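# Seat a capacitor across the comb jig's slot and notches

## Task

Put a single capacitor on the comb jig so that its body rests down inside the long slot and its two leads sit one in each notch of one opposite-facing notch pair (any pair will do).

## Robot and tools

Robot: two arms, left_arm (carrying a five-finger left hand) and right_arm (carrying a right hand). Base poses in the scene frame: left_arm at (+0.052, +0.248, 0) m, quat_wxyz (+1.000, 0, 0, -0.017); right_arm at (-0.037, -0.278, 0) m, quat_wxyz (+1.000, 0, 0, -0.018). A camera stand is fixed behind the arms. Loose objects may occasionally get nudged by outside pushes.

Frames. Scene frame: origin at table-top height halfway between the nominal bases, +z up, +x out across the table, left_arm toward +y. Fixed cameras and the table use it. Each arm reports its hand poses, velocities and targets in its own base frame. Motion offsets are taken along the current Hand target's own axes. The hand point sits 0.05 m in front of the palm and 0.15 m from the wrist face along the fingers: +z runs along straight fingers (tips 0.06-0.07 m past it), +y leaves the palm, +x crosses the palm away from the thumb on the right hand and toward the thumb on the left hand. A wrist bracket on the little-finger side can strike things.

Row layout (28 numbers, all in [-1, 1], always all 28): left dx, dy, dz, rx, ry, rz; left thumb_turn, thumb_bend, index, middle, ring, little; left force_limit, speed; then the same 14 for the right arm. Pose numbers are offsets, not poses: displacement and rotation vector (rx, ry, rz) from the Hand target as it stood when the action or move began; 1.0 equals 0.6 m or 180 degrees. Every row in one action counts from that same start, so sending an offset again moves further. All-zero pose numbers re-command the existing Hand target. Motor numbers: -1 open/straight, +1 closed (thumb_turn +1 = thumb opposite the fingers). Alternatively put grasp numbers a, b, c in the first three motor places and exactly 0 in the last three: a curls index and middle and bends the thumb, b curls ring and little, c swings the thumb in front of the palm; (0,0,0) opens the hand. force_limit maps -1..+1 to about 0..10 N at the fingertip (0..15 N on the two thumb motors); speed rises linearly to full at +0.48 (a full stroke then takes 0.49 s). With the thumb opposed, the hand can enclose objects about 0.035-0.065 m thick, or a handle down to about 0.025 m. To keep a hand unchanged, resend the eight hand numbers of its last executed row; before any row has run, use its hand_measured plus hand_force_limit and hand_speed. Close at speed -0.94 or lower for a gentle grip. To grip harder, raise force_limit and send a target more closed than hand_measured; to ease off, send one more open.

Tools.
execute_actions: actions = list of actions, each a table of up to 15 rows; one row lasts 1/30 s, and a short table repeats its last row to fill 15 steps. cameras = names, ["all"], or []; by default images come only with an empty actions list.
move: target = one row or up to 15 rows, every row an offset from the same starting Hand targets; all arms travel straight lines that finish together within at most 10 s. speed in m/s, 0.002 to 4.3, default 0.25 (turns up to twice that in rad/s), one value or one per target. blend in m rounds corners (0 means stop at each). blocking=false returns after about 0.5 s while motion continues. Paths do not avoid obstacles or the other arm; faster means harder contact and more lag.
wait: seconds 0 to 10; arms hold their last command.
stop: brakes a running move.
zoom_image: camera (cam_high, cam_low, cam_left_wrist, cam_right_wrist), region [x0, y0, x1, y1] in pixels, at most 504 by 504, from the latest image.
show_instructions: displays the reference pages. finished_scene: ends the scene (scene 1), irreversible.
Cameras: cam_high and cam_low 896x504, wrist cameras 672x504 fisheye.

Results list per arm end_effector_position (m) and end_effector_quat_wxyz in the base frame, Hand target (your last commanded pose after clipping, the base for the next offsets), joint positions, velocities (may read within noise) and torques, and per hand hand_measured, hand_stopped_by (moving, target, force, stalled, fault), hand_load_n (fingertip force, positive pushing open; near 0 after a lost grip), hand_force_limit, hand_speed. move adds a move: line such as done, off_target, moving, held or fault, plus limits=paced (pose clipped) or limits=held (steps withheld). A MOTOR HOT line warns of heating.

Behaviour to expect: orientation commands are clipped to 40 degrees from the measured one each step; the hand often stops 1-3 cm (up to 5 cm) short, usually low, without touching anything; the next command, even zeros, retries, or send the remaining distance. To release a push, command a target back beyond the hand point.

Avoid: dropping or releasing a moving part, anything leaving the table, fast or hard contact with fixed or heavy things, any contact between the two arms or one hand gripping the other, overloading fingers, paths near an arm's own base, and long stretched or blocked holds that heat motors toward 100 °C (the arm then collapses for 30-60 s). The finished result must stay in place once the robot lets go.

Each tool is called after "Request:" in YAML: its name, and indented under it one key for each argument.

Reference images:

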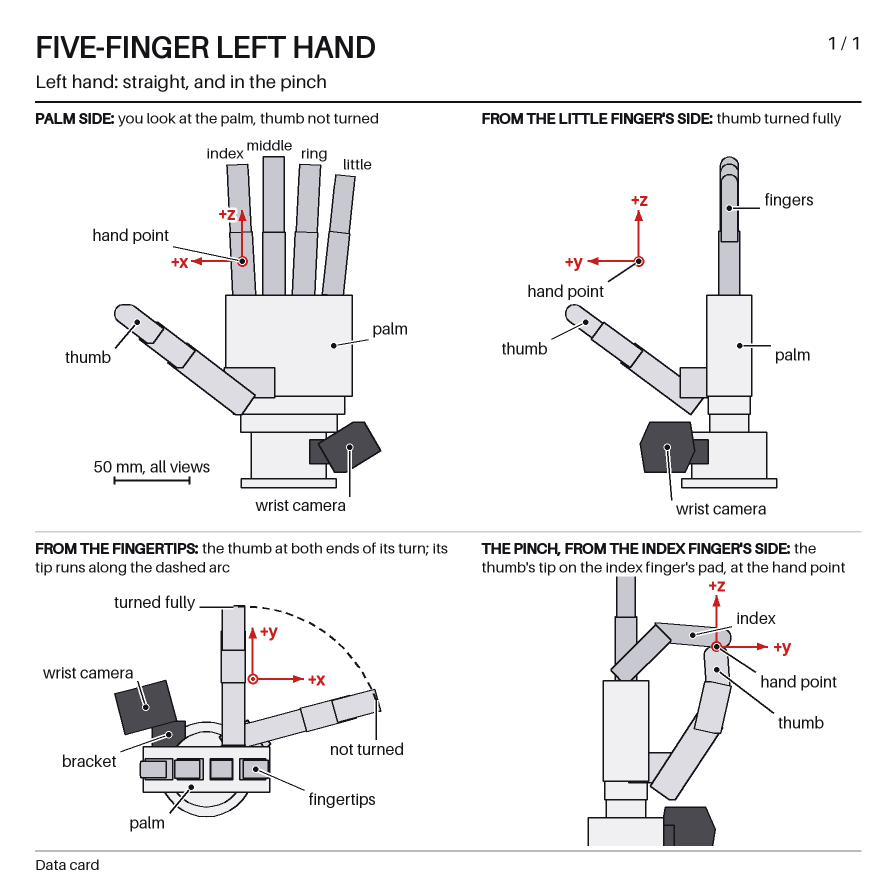

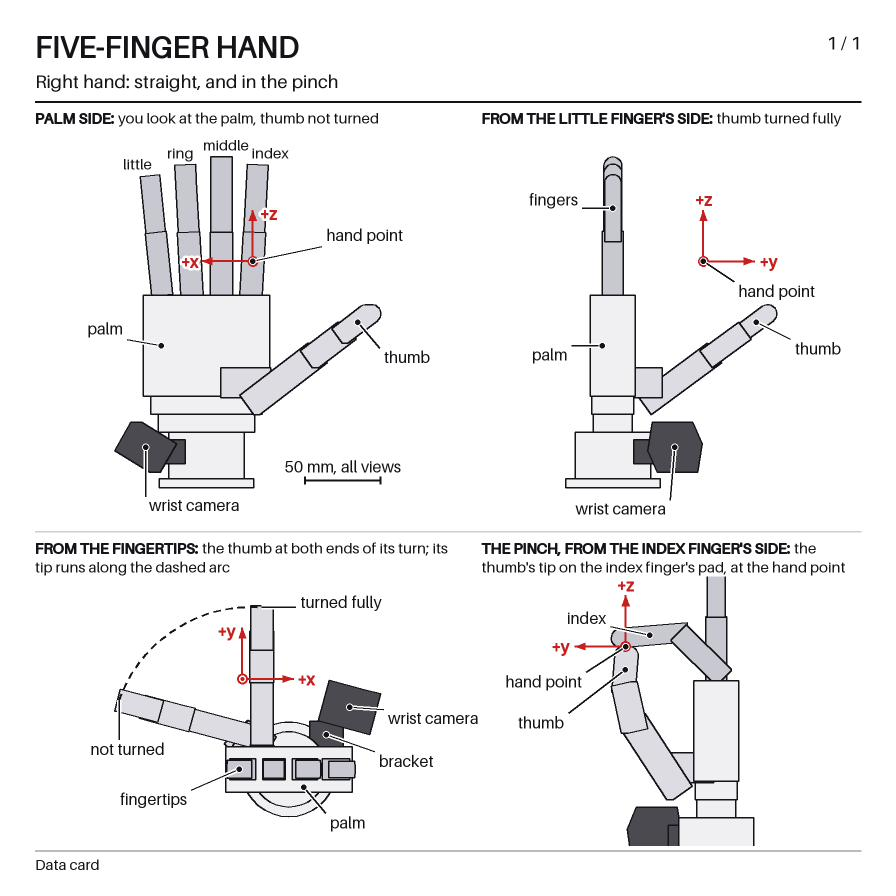

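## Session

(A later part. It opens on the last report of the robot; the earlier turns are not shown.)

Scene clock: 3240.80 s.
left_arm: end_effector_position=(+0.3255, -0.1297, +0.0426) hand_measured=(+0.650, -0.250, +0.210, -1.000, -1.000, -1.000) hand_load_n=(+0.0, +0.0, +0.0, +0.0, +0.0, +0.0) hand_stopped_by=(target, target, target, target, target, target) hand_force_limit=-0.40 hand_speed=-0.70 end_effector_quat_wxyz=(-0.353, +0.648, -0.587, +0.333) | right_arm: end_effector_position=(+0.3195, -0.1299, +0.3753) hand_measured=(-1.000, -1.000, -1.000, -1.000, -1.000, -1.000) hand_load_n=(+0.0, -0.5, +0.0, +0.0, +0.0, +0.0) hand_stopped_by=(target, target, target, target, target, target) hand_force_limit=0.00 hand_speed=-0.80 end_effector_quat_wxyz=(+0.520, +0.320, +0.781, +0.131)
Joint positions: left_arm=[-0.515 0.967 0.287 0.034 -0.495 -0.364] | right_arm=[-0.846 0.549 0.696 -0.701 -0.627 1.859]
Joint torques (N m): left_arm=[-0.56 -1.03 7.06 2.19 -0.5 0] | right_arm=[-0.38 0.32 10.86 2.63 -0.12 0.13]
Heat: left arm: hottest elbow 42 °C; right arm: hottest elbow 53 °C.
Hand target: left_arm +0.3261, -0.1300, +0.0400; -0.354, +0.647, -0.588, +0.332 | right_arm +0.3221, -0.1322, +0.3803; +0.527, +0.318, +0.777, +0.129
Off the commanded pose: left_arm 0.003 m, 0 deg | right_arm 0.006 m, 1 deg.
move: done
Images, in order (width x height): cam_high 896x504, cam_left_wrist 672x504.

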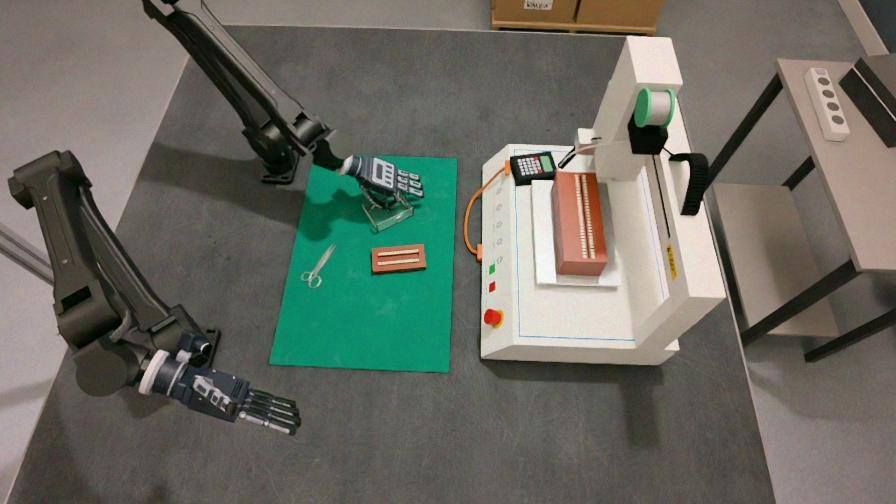

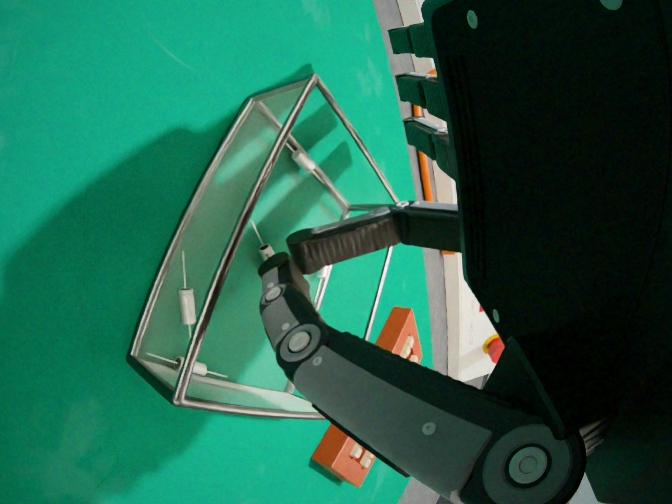

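Request:
move:
  target: [-0.0033,0.0083,0.0071,0,0,0,0.65,-0.25,0.21,-1,-1,-1,-0.4,-0.7, 0,0,0,0,0,0,-1,-1,-1,-1,-1,-1,0.0,-0.8]
  speed: 0.03
  cameras: ["cam_high","cam_left_wrist"]

Request:
zoom_image:
  camera: "cam_high"
  region: [370, 190, 405, 225]

Request:
zoom_image:
  camera: "cam_left_wrist"
  region: [180, 160, 360, 340]

Scene clock: 3251.87 s.
left_arm: end_effector_position=(+0.3258, -0.1303, +0.0367) hand_measured=(+0.650, -0.250, +0.210, -1.000, -1.000, -1.000) hand_load_n=(+0.0, +0.0, +0.0, +0.0, +0.0, +0.0) hand_stopped_by=(target, target, target, target, target, target) hand_force_limit=-0.40 hand_speed=-0.70 end_effector_quat_wxyz=(-0.352, +0.648, -0.587, +0.335) | right_arm: end_effector_position=(+0.3195, -0.1299, +0.3753) hand_measured=(-1.000, -1.000, -1.000, -1.000, -1.000, -1.000) hand_load_n=(+0.0, +0.5, +0.0, +0.0, +0.0, +0.0) hand_stopped_by=(target, target, target, target, target, target) hand_force_limit=0.00 hand_speed=-0.80 end_effector_quat_wxyz=(+0.520, +0.320, +0.781, +0.131)
Joint positions: left_arm=[-0.515 0.991 0.276 0.073 -0.493 -0.364] | right_arm=[-0.846 0.549 0.696 -0.701 -0.627 1.859]
Joint torques (N m): left_arm=[0.15 -1.26 6.79 2.19 -0.29 0.08] | right_arm=[-0.38 0.44 10.86 2.66 -0.12 0.13]
Heat: left arm: hottest elbow 41 °C; right arm: hottest elbow 53 °C.
Hand target: left_arm +0.3268, -0.1279, +0.0334; -0.354, +0.647, -0.588, +0.332 | right_arm +0.3221, -0.1322, +0.3803; +0.527, +0.318, +0.777, +0.129
Off the commanded pose: left_arm 0.004 m, 0 deg | right_arm 0.006 m, 1 deg.
move: done
Images, in order (width x height): cam_high 896x504, cam_left_wrist 672x504.

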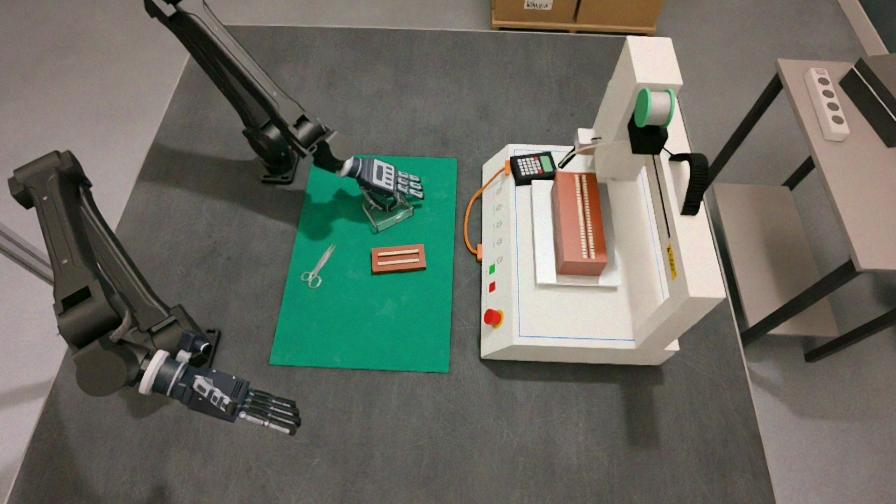

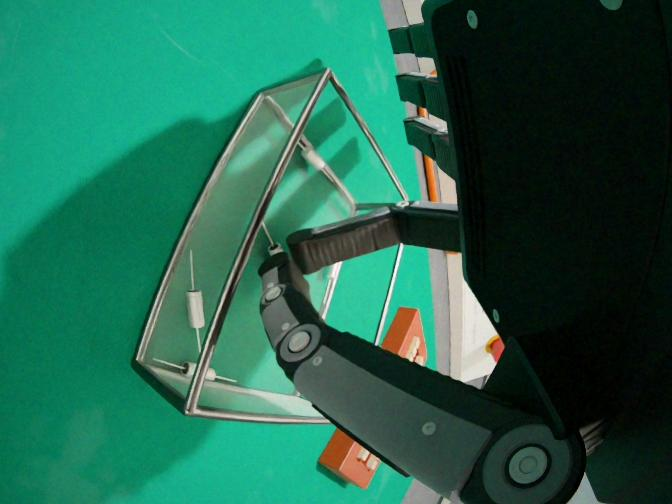

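Scaled by 14.400 from the camera's 896x504 image, which has a finer 1280x720 frame.

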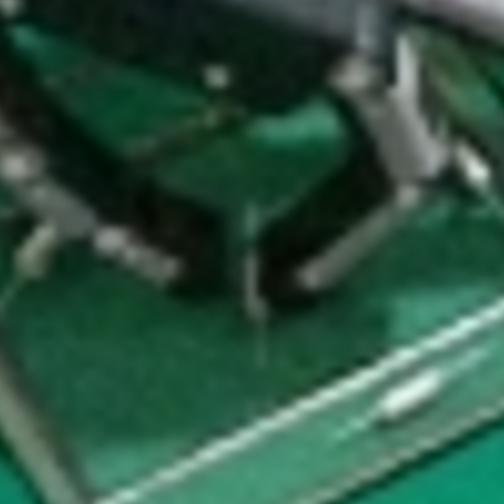

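Scaled by 2.800 from the camera's 672x504 image, which has a finer 960x720 frame.

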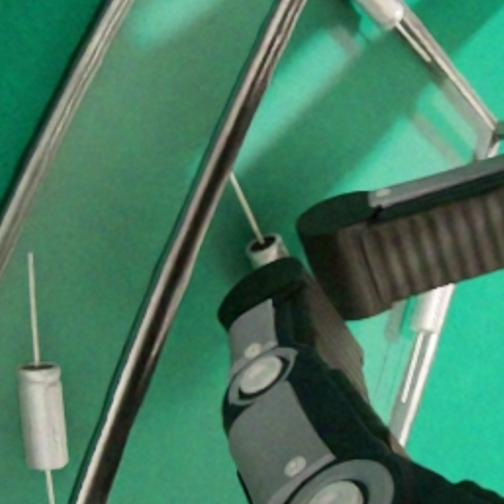

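Request:
move:
  target: [-0.0018,0.0151,0.0116,0,0,0,0.65,-0.25,0.21,-1,-1,-1,-0.4,-0.7, 0,0,0,0,0,0,-1,-1,-1,-1,-1,-1,0.0,-0.8]
  speed: 0.03
  cameras: ["cam_high","cam_left_wrist"]

Request:
zoom_image:
  camera: "cam_high"
  region: [370, 190, 405, 225]

Request:
zoom_image:
  camera: "cam_left_wrist"
  region: [180, 160, 360, 340]

Scene clock: 3265.13 s.
left_arm: end_effector_position=(+0.3299, -0.1326, +0.0320) hand_measured=(+0.650, -0.250, +0.210, -1.000, -1.000, -1.000) hand_load_n=(+0.0, +0.0, -2.5, +0.0, -0.5, +0.0) hand_stopped_by=(target, target, target, target, target, target) hand_force_limit=-0.40 hand_speed=-0.70 end_effector_quat_wxyz=(-0.354, +0.647, -0.582, +0.344) | right_arm: end_effector_position=(+0.3195, -0.1299, +0.3753) hand_measured=(-1.000, -1.000, -1.000, -1.000, -1.000, -1.000) hand_load_n=(+0.0, +0.0, +0.0, +0.0, +0.0, +0.0) hand_stopped_by=(target, target, target, target, target, target) hand_force_limit=0.00 hand_speed=-0.80 end_effector_quat_wxyz=(+0.520, +0.320, +0.781, +0.131)
Joint positions: left_arm=[-0.514 1.028 0.264 0.143 -0.491 -0.363] | right_arm=[-0.846 0.549 0.696 -0.701 -0.627 1.859]
Joint torques (N m): left_arm=[0.5 -0.79 6.12 2.07 -0.16 0.1] | right_arm=[-0.38 0.38 10.85 2.62 -0.12 0.13]
Heat: left arm: hottest elbow 40 °C; right arm: hottest elbow 53 °C.
Hand target: left_arm +0.3278, -0.1269, +0.0220; -0.354, +0.647, -0.588, +0.332 | right_arm +0.3221, -0.1322, +0.3803; +0.527, +0.318, +0.777, +0.129
Off the commanded pose: left_arm 0.012 m, 1 deg | right_arm 0.006 m, 1 deg.
move: off_target (left_arm)
Images, in order (width x height): cam_high 896x504, cam_left_wrist 672x504.

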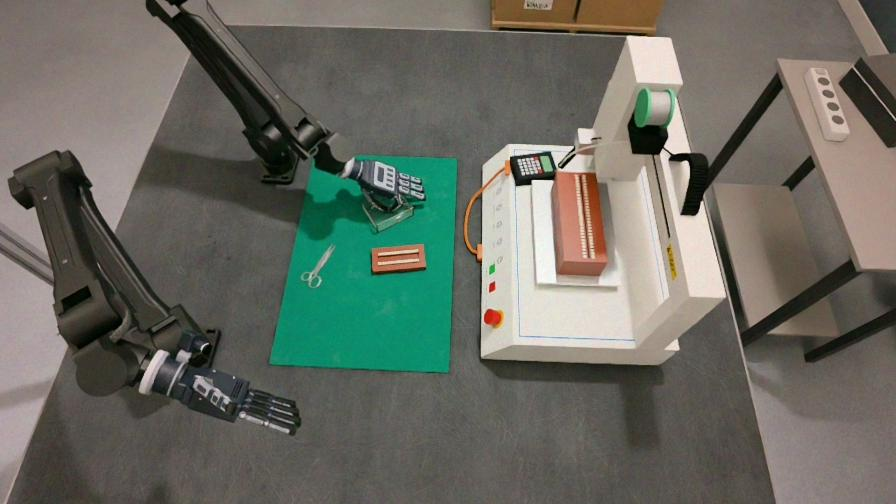

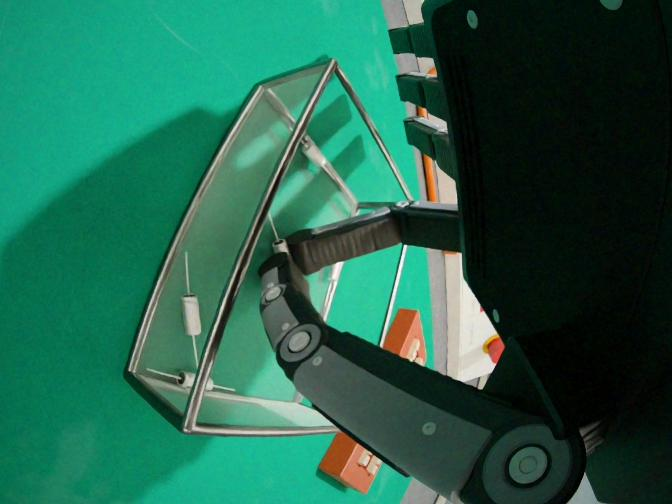

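Scaled by 14.400 from the camera's 896x504 image, which has a finer 1280x720 frame.

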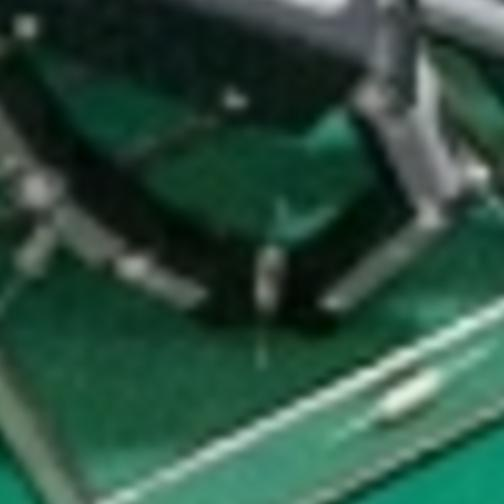

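Scaled by 2.800 from the camera's 672x504 image, which has a finer 960x720 frame.

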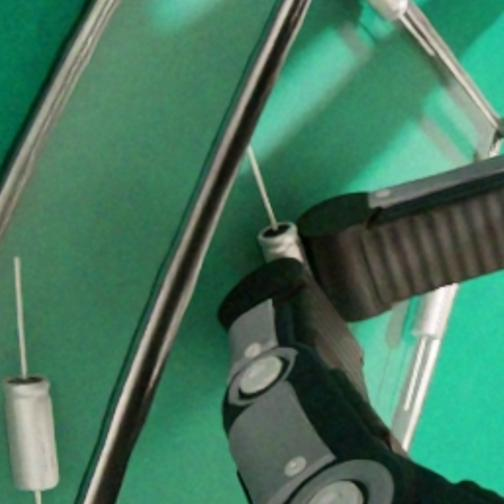

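Request:
move:
  target: [-0.0001,0.0057,0.0035,0,0,0,0.65,-0.23,0.24,-1,-1,-1,-0.5,-0.93, 0,0,0,0,0,0,-1,-1,-1,-1,-1,-1,0.0,-0.8]
  speed: 0.02
  cameras: ["cam_high","cam_left_wrist"]

Request:
zoom_image:
  camera: "cam_high"
  region: [370, 190, 405, 225]

Request:
zoom_image:
  camera: "cam_left_wrist"
  region: [180, 160, 360, 340]

Scene clock: 3278.60 s.
left_arm: end_effector_position=(+0.3319, -0.1334, +0.0316) hand_measured=(+0.650, -0.230, +0.240, -1.000, -1.000, -1.000) hand_load_n=(-1.0, -1.5, +0.0, +0.0, +0.0, +0.0) hand_stopped_by=(target, target, target, target, target, target) hand_force_limit=-0.50 hand_speed=-0.93 end_effector_quat_wxyz=(-0.355, +0.646, -0.579, +0.348) | right_arm: end_effector_position=(+0.3195, -0.1299, +0.3753) hand_measured=(-1.000, -1.000, -1.000, -1.000, -1.000, -1.000) hand_load_n=(+0.0, +0.0, +0.0, +0.0, +0.0, +0.0) hand_stopped_by=(target, target, target, target, target, target) hand_force_limit=0.00 hand_speed=-0.80 end_effector_quat_wxyz=(+0.520, +0.320, +0.781, +0.131)
Joint positions: left_arm=[-0.513 1.039 0.26 0.168 -0.49 -0.363] | right_arm=[-0.846 0.549 0.696 -0.701 -0.627 1.859]
Joint torques (N m): left_arm=[0.5 -0.38 5.86 1.91 -0.19 0.1] | right_arm=[-0.38 0.44 10.85 2.65 -0.12 0.12]
Heat: left arm: hottest elbow 39 °C; right arm: hottest elbow 53 °C.
Hand target: left_arm +0.3278, -0.1269, +0.0180; -0.354, +0.647, -0.588, +0.332 | right_arm +0.3221, -0.1322, +0.3803; +0.527, +0.318, +0.777, +0.129
Off the commanded pose: left_arm 0.016 m, 2 deg | right_arm 0.006 m, 1 deg.
move: off_target (left_arm)
Images, in order (width x height): cam_high 896x504, cam_left_wrist 672x504.

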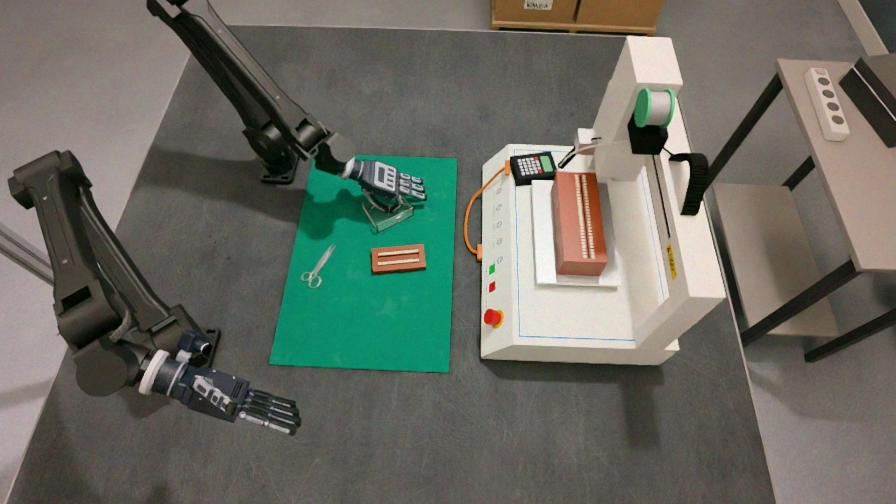

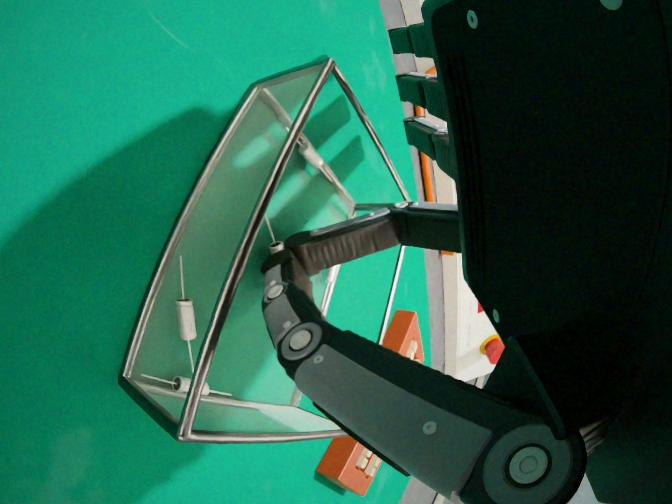

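Scaled by 14.400 from the camera's 896x504 image, which has a finer 1280x720 frame.

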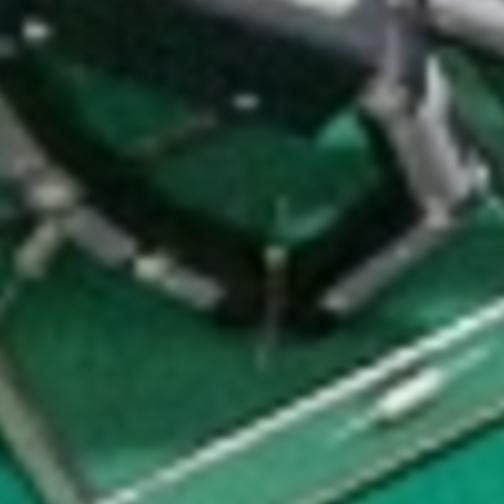

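Scaled by 2.800 from the camera's 672x504 image, which has a finer 960x720 frame.

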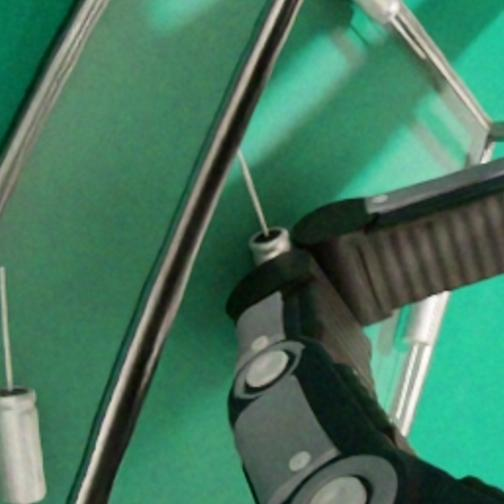

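Request:
execute_actions:
  actions:
    - [[0,0,0,0,0,0,0.65,-0.21,0.26,-1,-1,-1,-0.5,-0.95,0,0,0,0,0,0,-1,-1,-1,-1,-1,-1,0.0,-0.8]]
  cameras: ["cam_high","cam_left_wrist"]

Request:
zoom_image:
  camera: "cam_high"
  region: [370, 190, 405, 225]

Request:
zoom_image:
  camera: "cam_left_wrist"
  region: [180, 160, 360, 340]

Scene clock: 3291.83 s.
left_arm: end_effector_position=(+0.3321, -0.1334, +0.0311) hand_measured=(+0.650, -0.212, +0.260, -1.000, -1.000, -1.000) hand_load_n=(+0.0, +1.5, +3.0, +0.0, +0.0, +0.0) hand_stopped_by=(target, target, force, target, target, target) hand_force_limit=-0.50 hand_speed=-0.95 end_effector_quat_wxyz=(-0.355, +0.646, -0.579, +0.348) | right_arm: end_effector_position=(+0.3195, -0.1299, +0.3753) hand_measured=(-1.000, -1.000, -1.000, -1.000, -1.000, -1.000) hand_load_n=(+0.0, +0.0, +0.0, +0.0, +0.0, +0.0) hand_stopped_by=(target, target, target, target, target, target) hand_force_limit=0.00 hand_speed=-0.80 end_effector_quat_wxyz=(+0.520, +0.320, +0.781, +0.131)
Joint positions: left_arm=[-0.513 1.042 0.26 0.171 -0.49 -0.362] | right_arm=[-0.846 0.549 0.696 -0.701 -0.627 1.859]
Joint torques (N m): left_arm=[0.5 -0.67 5.82 1.87 -0.19 0.09] | right_arm=[-0.32 0.38 10.86 2.66 -0.12 0.13]
Heat: left arm: hottest elbow 38 °C; right arm: hottest elbow 53 °C.
Hand target: left_arm +0.3278, -0.1269, +0.0180; -0.354, +0.647, -0.588, +0.332 | right_arm +0.3221, -0.1322, +0.3803; +0.527, +0.318, +0.777, +0.129
Off the commanded pose: left_arm 0.015 m, 2 deg | right_arm 0.006 m, 1 deg.
Images, in order (width x height): cam_high 896x504, cam_left_wrist 672x504.

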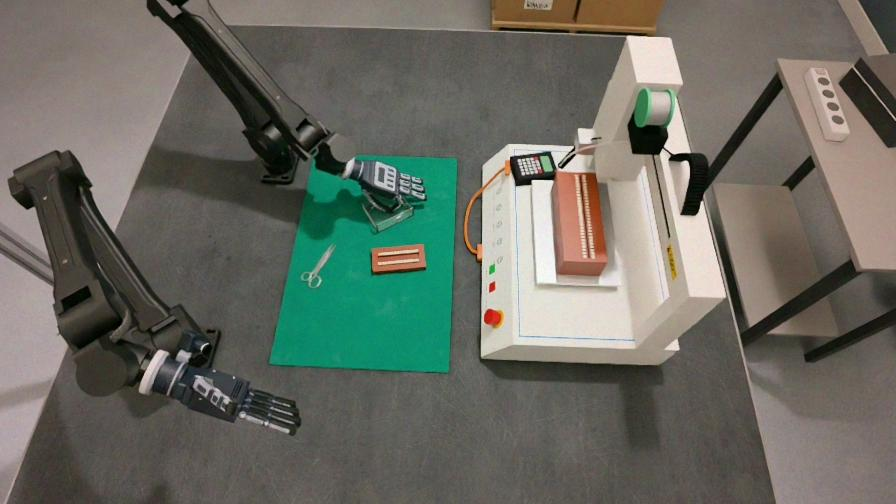

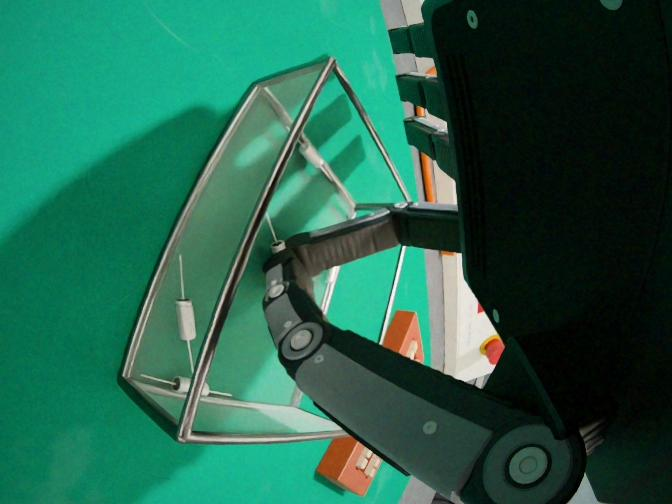

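Scaled by 14.400 from the camera's 896x504 image, which has a finer 1280x720 frame.

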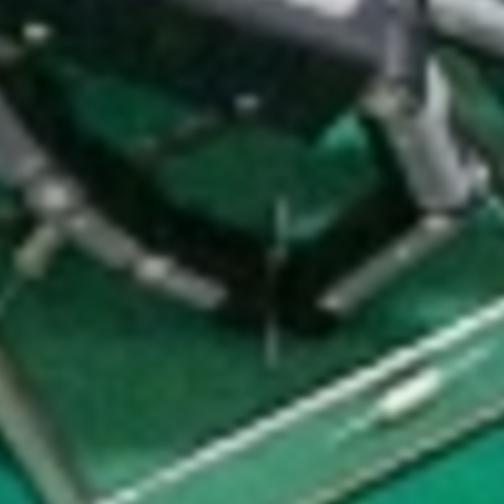

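Scaled by 2.800 from the camera's 672x504 image, which has a finer 960x720 frame.

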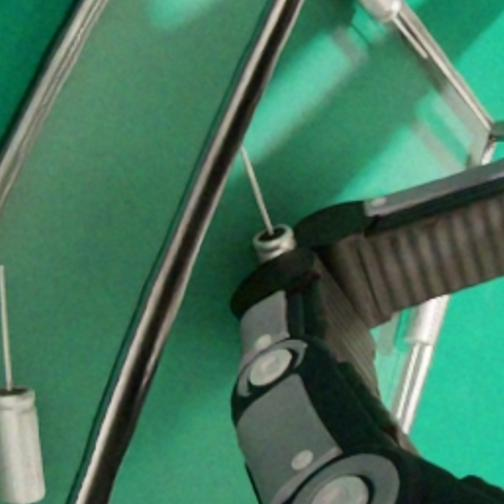

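Request:
execute_actions:
  actions:
    - [[0,0,0,0,0,0,0.65,-0.19,0.28,-1,-1,-1,-0.3,-0.95,0,0,0,0,0,0,-1,-1,-1,-1,-1,-1,0.0,-0.8]]
  cameras: ["cam_high","cam_left_wrist"]

Request:
zoom_image:
  camera: "cam_high"
  region: [370, 190, 405, 225]

Request:
zoom_image:
  camera: "cam_left_wrist"
  region: [180, 160, 360, 340]

Scene clock: 3305.30 s.
left_arm: end_effector_position=(+0.3323, -0.1335, +0.0310) hand_measured=(+0.650, -0.194, +0.262, -1.000, -1.000, -1.000) hand_load_n=(+0.5, +4.5, +6.5, +0.0, +0.0, +0.0) hand_stopped_by=(target, target, force, target, target, target) hand_force_limit=-0.30 hand_speed=-0.95 end_effector_quat_wxyz=(-0.355, +0.646, -0.579, +0.348) | right_arm: end_effector_position=(+0.3195, -0.1299, +0.3753) hand_measured=(-1.000, -1.000, -1.000, -1.000, -1.000, -1.000) hand_load_n=(+0.0, +0.0, +0.0, +0.0, +0.0, +0.0) hand_stopped_by=(target, target, target, target, target, target) hand_force_limit=0.00 hand_speed=-0.80 end_effector_quat_wxyz=(+0.520, +0.320, +0.781, +0.131)
Joint positions: left_arm=[-0.513 1.044 0.26 0.173 -0.49 -0.362] | right_arm=[-0.846 0.549 0.696 -0.701 -0.627 1.859]
Joint torques (N m): left_arm=[0.38 -0.56 5.85 1.84 -0.2 0.1] | right_arm=[-0.44 0.38 10.85 2.66 -0.11 0.13]
Heat: left arm: hottest elbow 37 °C; right arm: hottest elbow 53 °C.
Hand target: left_arm +0.3277, -0.1270, +0.0180; -0.354, +0.647, -0.588, +0.332 | right_arm +0.3221, -0.1322, +0.3803; +0.527, +0.318, +0.777, +0.129
Off the commanded pose: left_arm 0.015 m, 2 deg | right_arm 0.006 m, 1 deg.
Images, in order (width x height): cam_high 896x504, cam_left_wrist 672x504.

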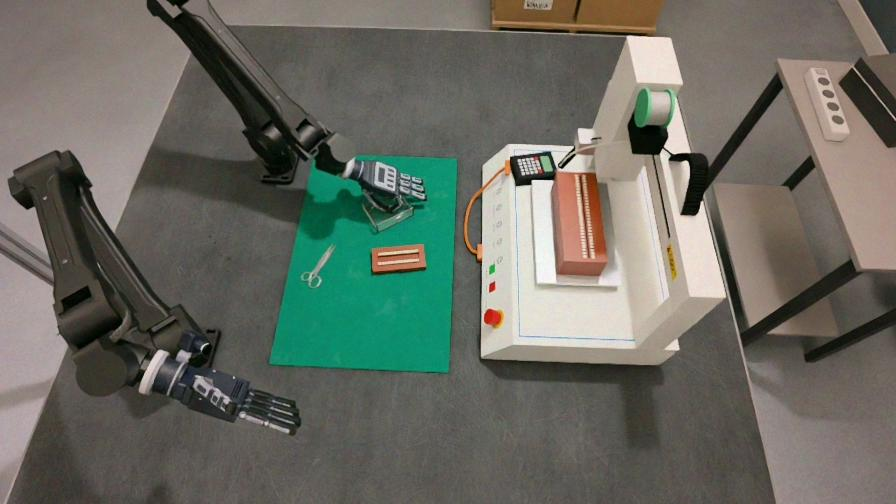

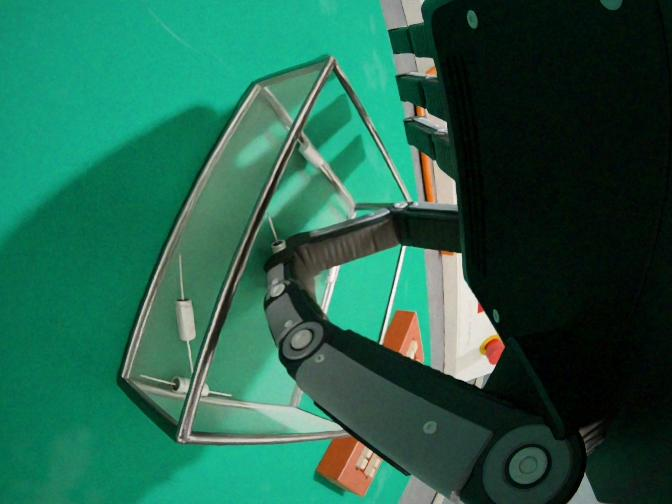

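Scaled by 14.400 from the camera's 896x504 image, which has a finer 1280x720 frame.

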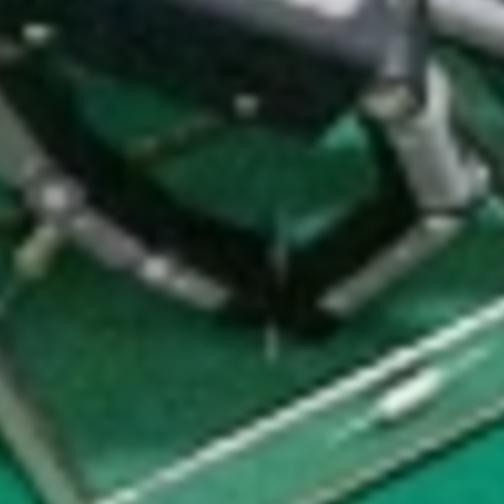

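Scaled by 2.800 from the camera's 672x504 image, which has a finer 960x720 frame.

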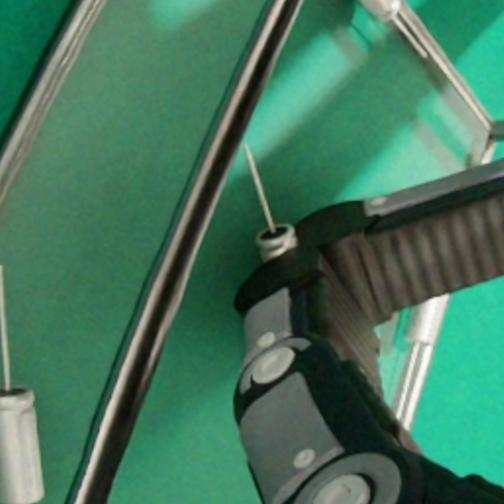

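Request:
move:
  target: [0.0028,-0.0812,-0.0271,0,0,0,0.65,-0.19,0.28,-1,-1,-1,-0.3,-0.95, 0,0,0,0,0,0,-1,-1,-1,-1,-1,-1,0.0,-0.8]
  speed: 0.04
  cameras: ["cam_high","cam_left_wrist"]

Request:
zoom_image:
  camera: "cam_high"
  region: [370, 190, 405, 225]

Request:
zoom_image:
  camera: "cam_left_wrist"
  region: [180, 160, 360, 340]

Scene clock: 3324.10 s.
left_arm: end_effector_position=(+0.3235, -0.1235, +0.0459) hand_measured=(+0.650, -0.194, +0.262, -1.000, -1.000, -1.000) hand_load_n=(+0.0, +5.0, +7.0, +0.0, +0.0, +0.0) hand_stopped_by=(target, target, force, target, target, target) hand_force_limit=-0.30 hand_speed=-0.95 end_effector_quat_wxyz=(-0.346, +0.651, -0.597, +0.317) | right_arm: end_effector_position=(+0.3195, -0.1299, +0.3753) hand_measured=(-1.000, -1.000, -1.000, -1.000, -1.000, -1.000) hand_load_n=(+0.0, +0.0, +0.0, +0.0, +0.0, +0.0) hand_stopped_by=(target, target, target, target, target, target) hand_force_limit=0.00 hand_speed=-0.80 end_effector_quat_wxyz=(+0.520, +0.320, +0.781, +0.131)
Joint positions: left_arm=[-0.489 0.943 0.309 -0.043 -0.469 -0.348] | right_arm=[-0.846 0.549 0.696 -0.701 -0.627 1.859]
Joint torques (N m): left_arm=[0.67 -3.08 11.17 1.31 -0.28 0.12] | right_arm=[-0.38 0.44 10.88 2.63 -0.13 0.13]
Heat: left arm: hottest elbow 37 °C; right arm: hottest elbow 53 °C.
Hand target: left_arm +0.3399, -0.1269, +0.0681; -0.354, +0.647, -0.588, +0.332 | right_arm +0.3221, -0.1322, +0.3803; +0.527, +0.318, +0.777, +0.129
Off the commanded pose: left_arm 0.028 m, 2 deg | right_arm 0.006 m, 1 deg.
move: off_target (left_arm)
Images, in order (width x height): cam_high 896x504, cam_left_wrist 672x504.

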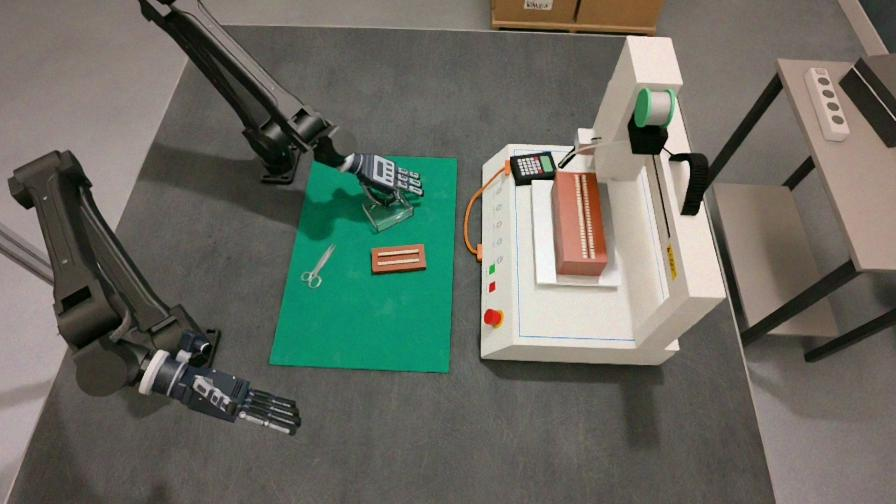

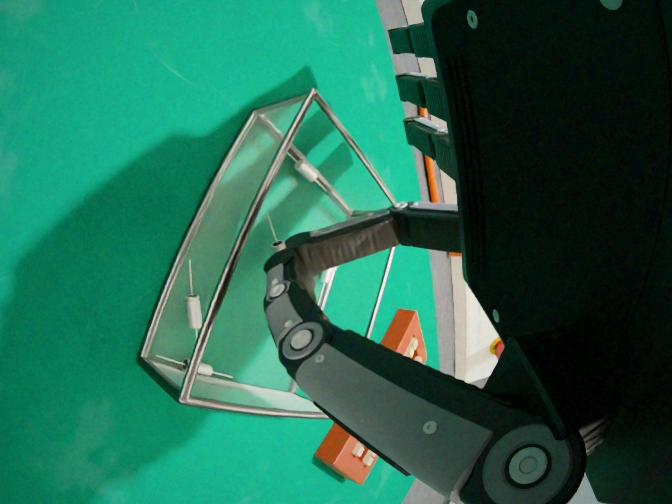

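Scaled by 14.400 from the camera's 896x504 image, which has a finer 1280x720 frame.

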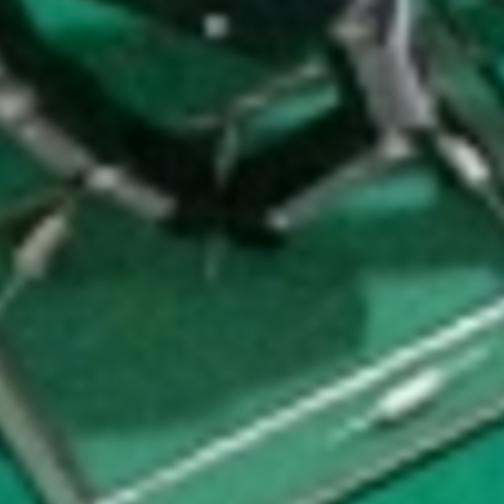

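Scaled by 2.800 from the camera's 672x504 image, which has a finer 960x720 frame.

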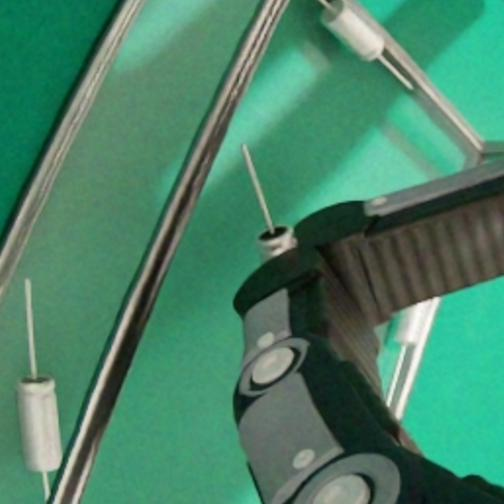

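Request:
move:
  target: [0.0072,-0.0988,-0.0523,0,0,0,0.65,-0.19,0.28,-1,-1,-1,-0.3,-0.95, 0,0,0,0,0,0,-1,-1,-1,-1,-1,-1,0.0,-0.8]
  speed: 0.08
  cameras: ["cam_high","cam_left_wrist"]

Request:
zoom_image:
  camera: "cam_high"
  region: [360, 165, 395, 200]

Request:
zoom_image:
  camera: "cam_left_wrist"
  region: [180, 160, 360, 340]

Scene clock: 3334.83 s.
left_arm: end_effector_position=(+0.3309, -0.1274, +0.1085) hand_measured=(+0.650, -0.194, +0.262, -1.000, -1.000, -1.000) hand_load_n=(+0.0, +5.5, +7.0, +0.0, +0.0, +0.0) hand_stopped_by=(target, target, force, target, target, target) hand_force_limit=-0.30 hand_speed=-0.95 end_effector_quat_wxyz=(-0.346, +0.651, -0.598, +0.315) | right_arm: end_effector_position=(+0.3195, -0.1299, +0.3753) hand_measured=(-1.000, -1.000, -1.000, -1.000, -1.000, -1.000) hand_load_n=(+0.0, +0.0, +0.0, -0.5, +0.0, +0.0) hand_stopped_by=(target, target, target, target, target, target) hand_force_limit=0.00 hand_speed=-0.80 end_effector_quat_wxyz=(+0.520, +0.320, +0.781, +0.131)
Joint positions: left_arm=[-0.489 0.831 0.451 -0.3 -0.469 -0.347] | right_arm=[-0.846 0.549 0.696 -0.701 -0.627 1.859]
Joint torques (N m): left_arm=[0.67 -2.73 12.55 1.28 -0.34 0.1] | right_arm=[-0.32 0.38 10.85 2.62 -0.12 0.13]
Heat: left arm: hottest elbow 39 °C; right arm: hottest elbow 53 °C.
Hand target: left_arm +0.3448, -0.1298, +0.1349; -0.354, +0.647, -0.588, +0.332 | right_arm +0.3221, -0.1322, +0.3803; +0.527, +0.318, +0.777, +0.129
Off the commanded pose: left_arm 0.030 m, 2 deg | right_arm 0.006 m, 1 deg.
move: off_target (left_arm)
Images, in order (width x height): cam_high 896x504, cam_left_wrist 672x504.

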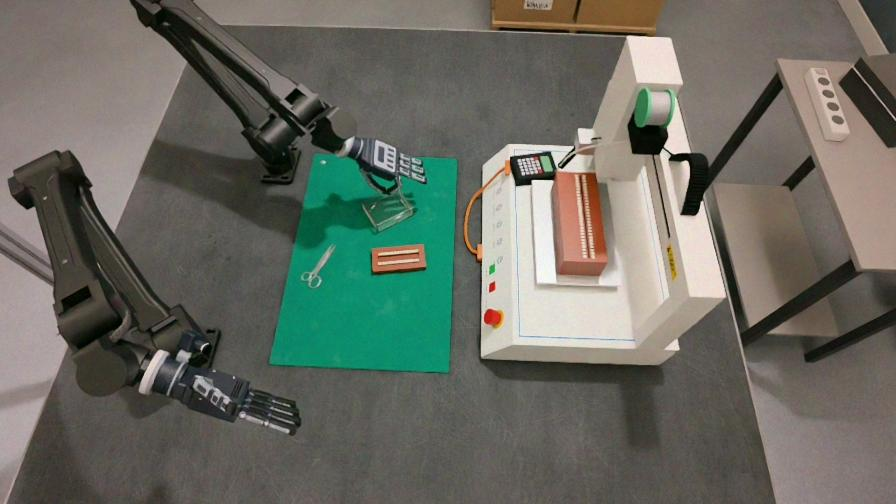

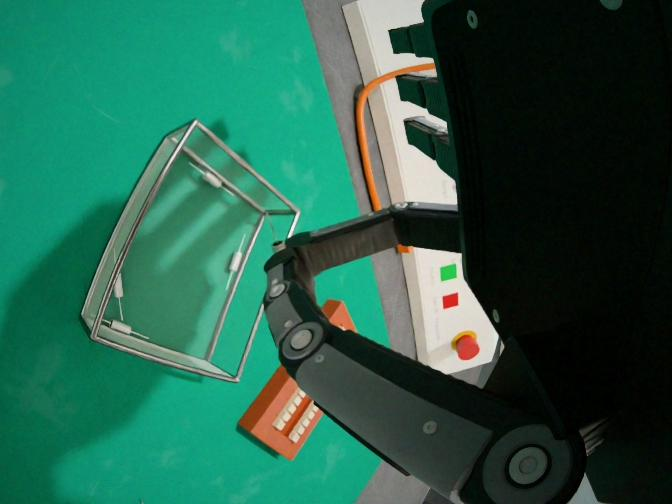

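Scaled by 14.400 from the camera's 896x504 image, which has a finer 1280x720 frame.

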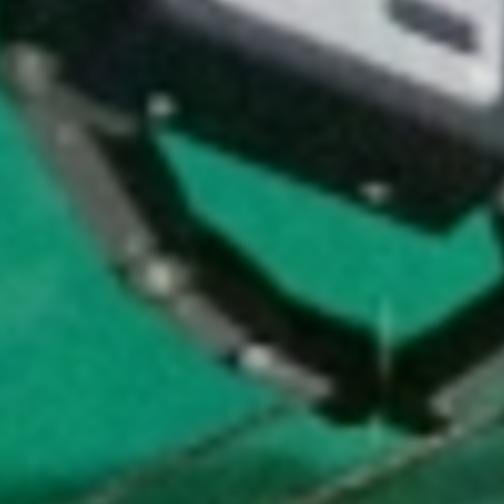

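Scaled by 2.800 from the camera's 672x504 image, which has a finer 960x720 frame.

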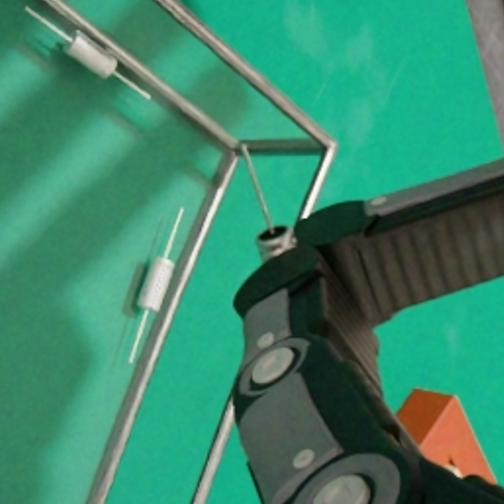

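Request:
zoom_image:
  camera: "cam_high"
  region: [365, 235, 435, 285]

Request:
zoom_image:
  camera: "cam_high"
  region: [370, 240, 402, 272]

Request:
zoom_image:
  camera: "cam_high"
  region: [396, 240, 428, 272]

Scaled by 7.200 from the camera's 896x504 image, which has a finer 1280x720 frame.

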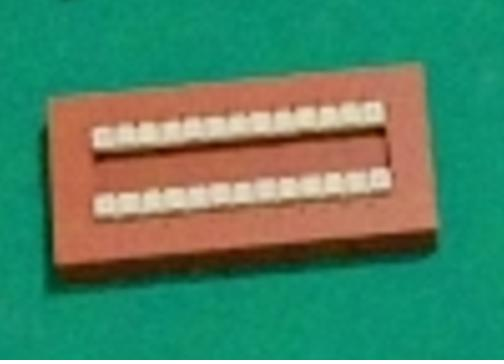

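Scaled by 15.750 from the camera's 896x504 image, which has a finer 1280x720 frame.

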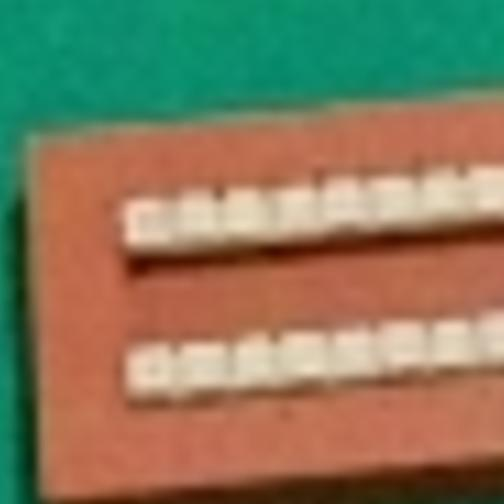

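Scaled by 15.750 from the camera's 896x504 image, which has a finer 1280x720 frame.

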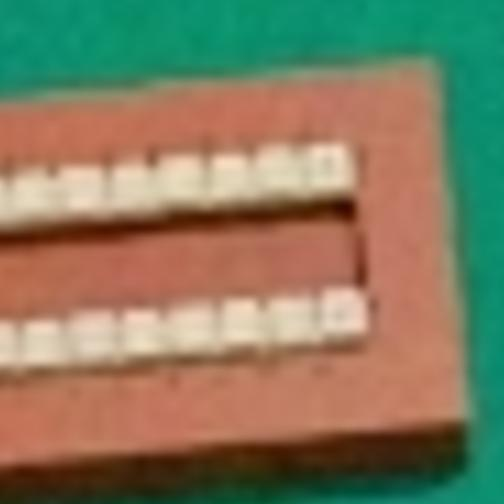

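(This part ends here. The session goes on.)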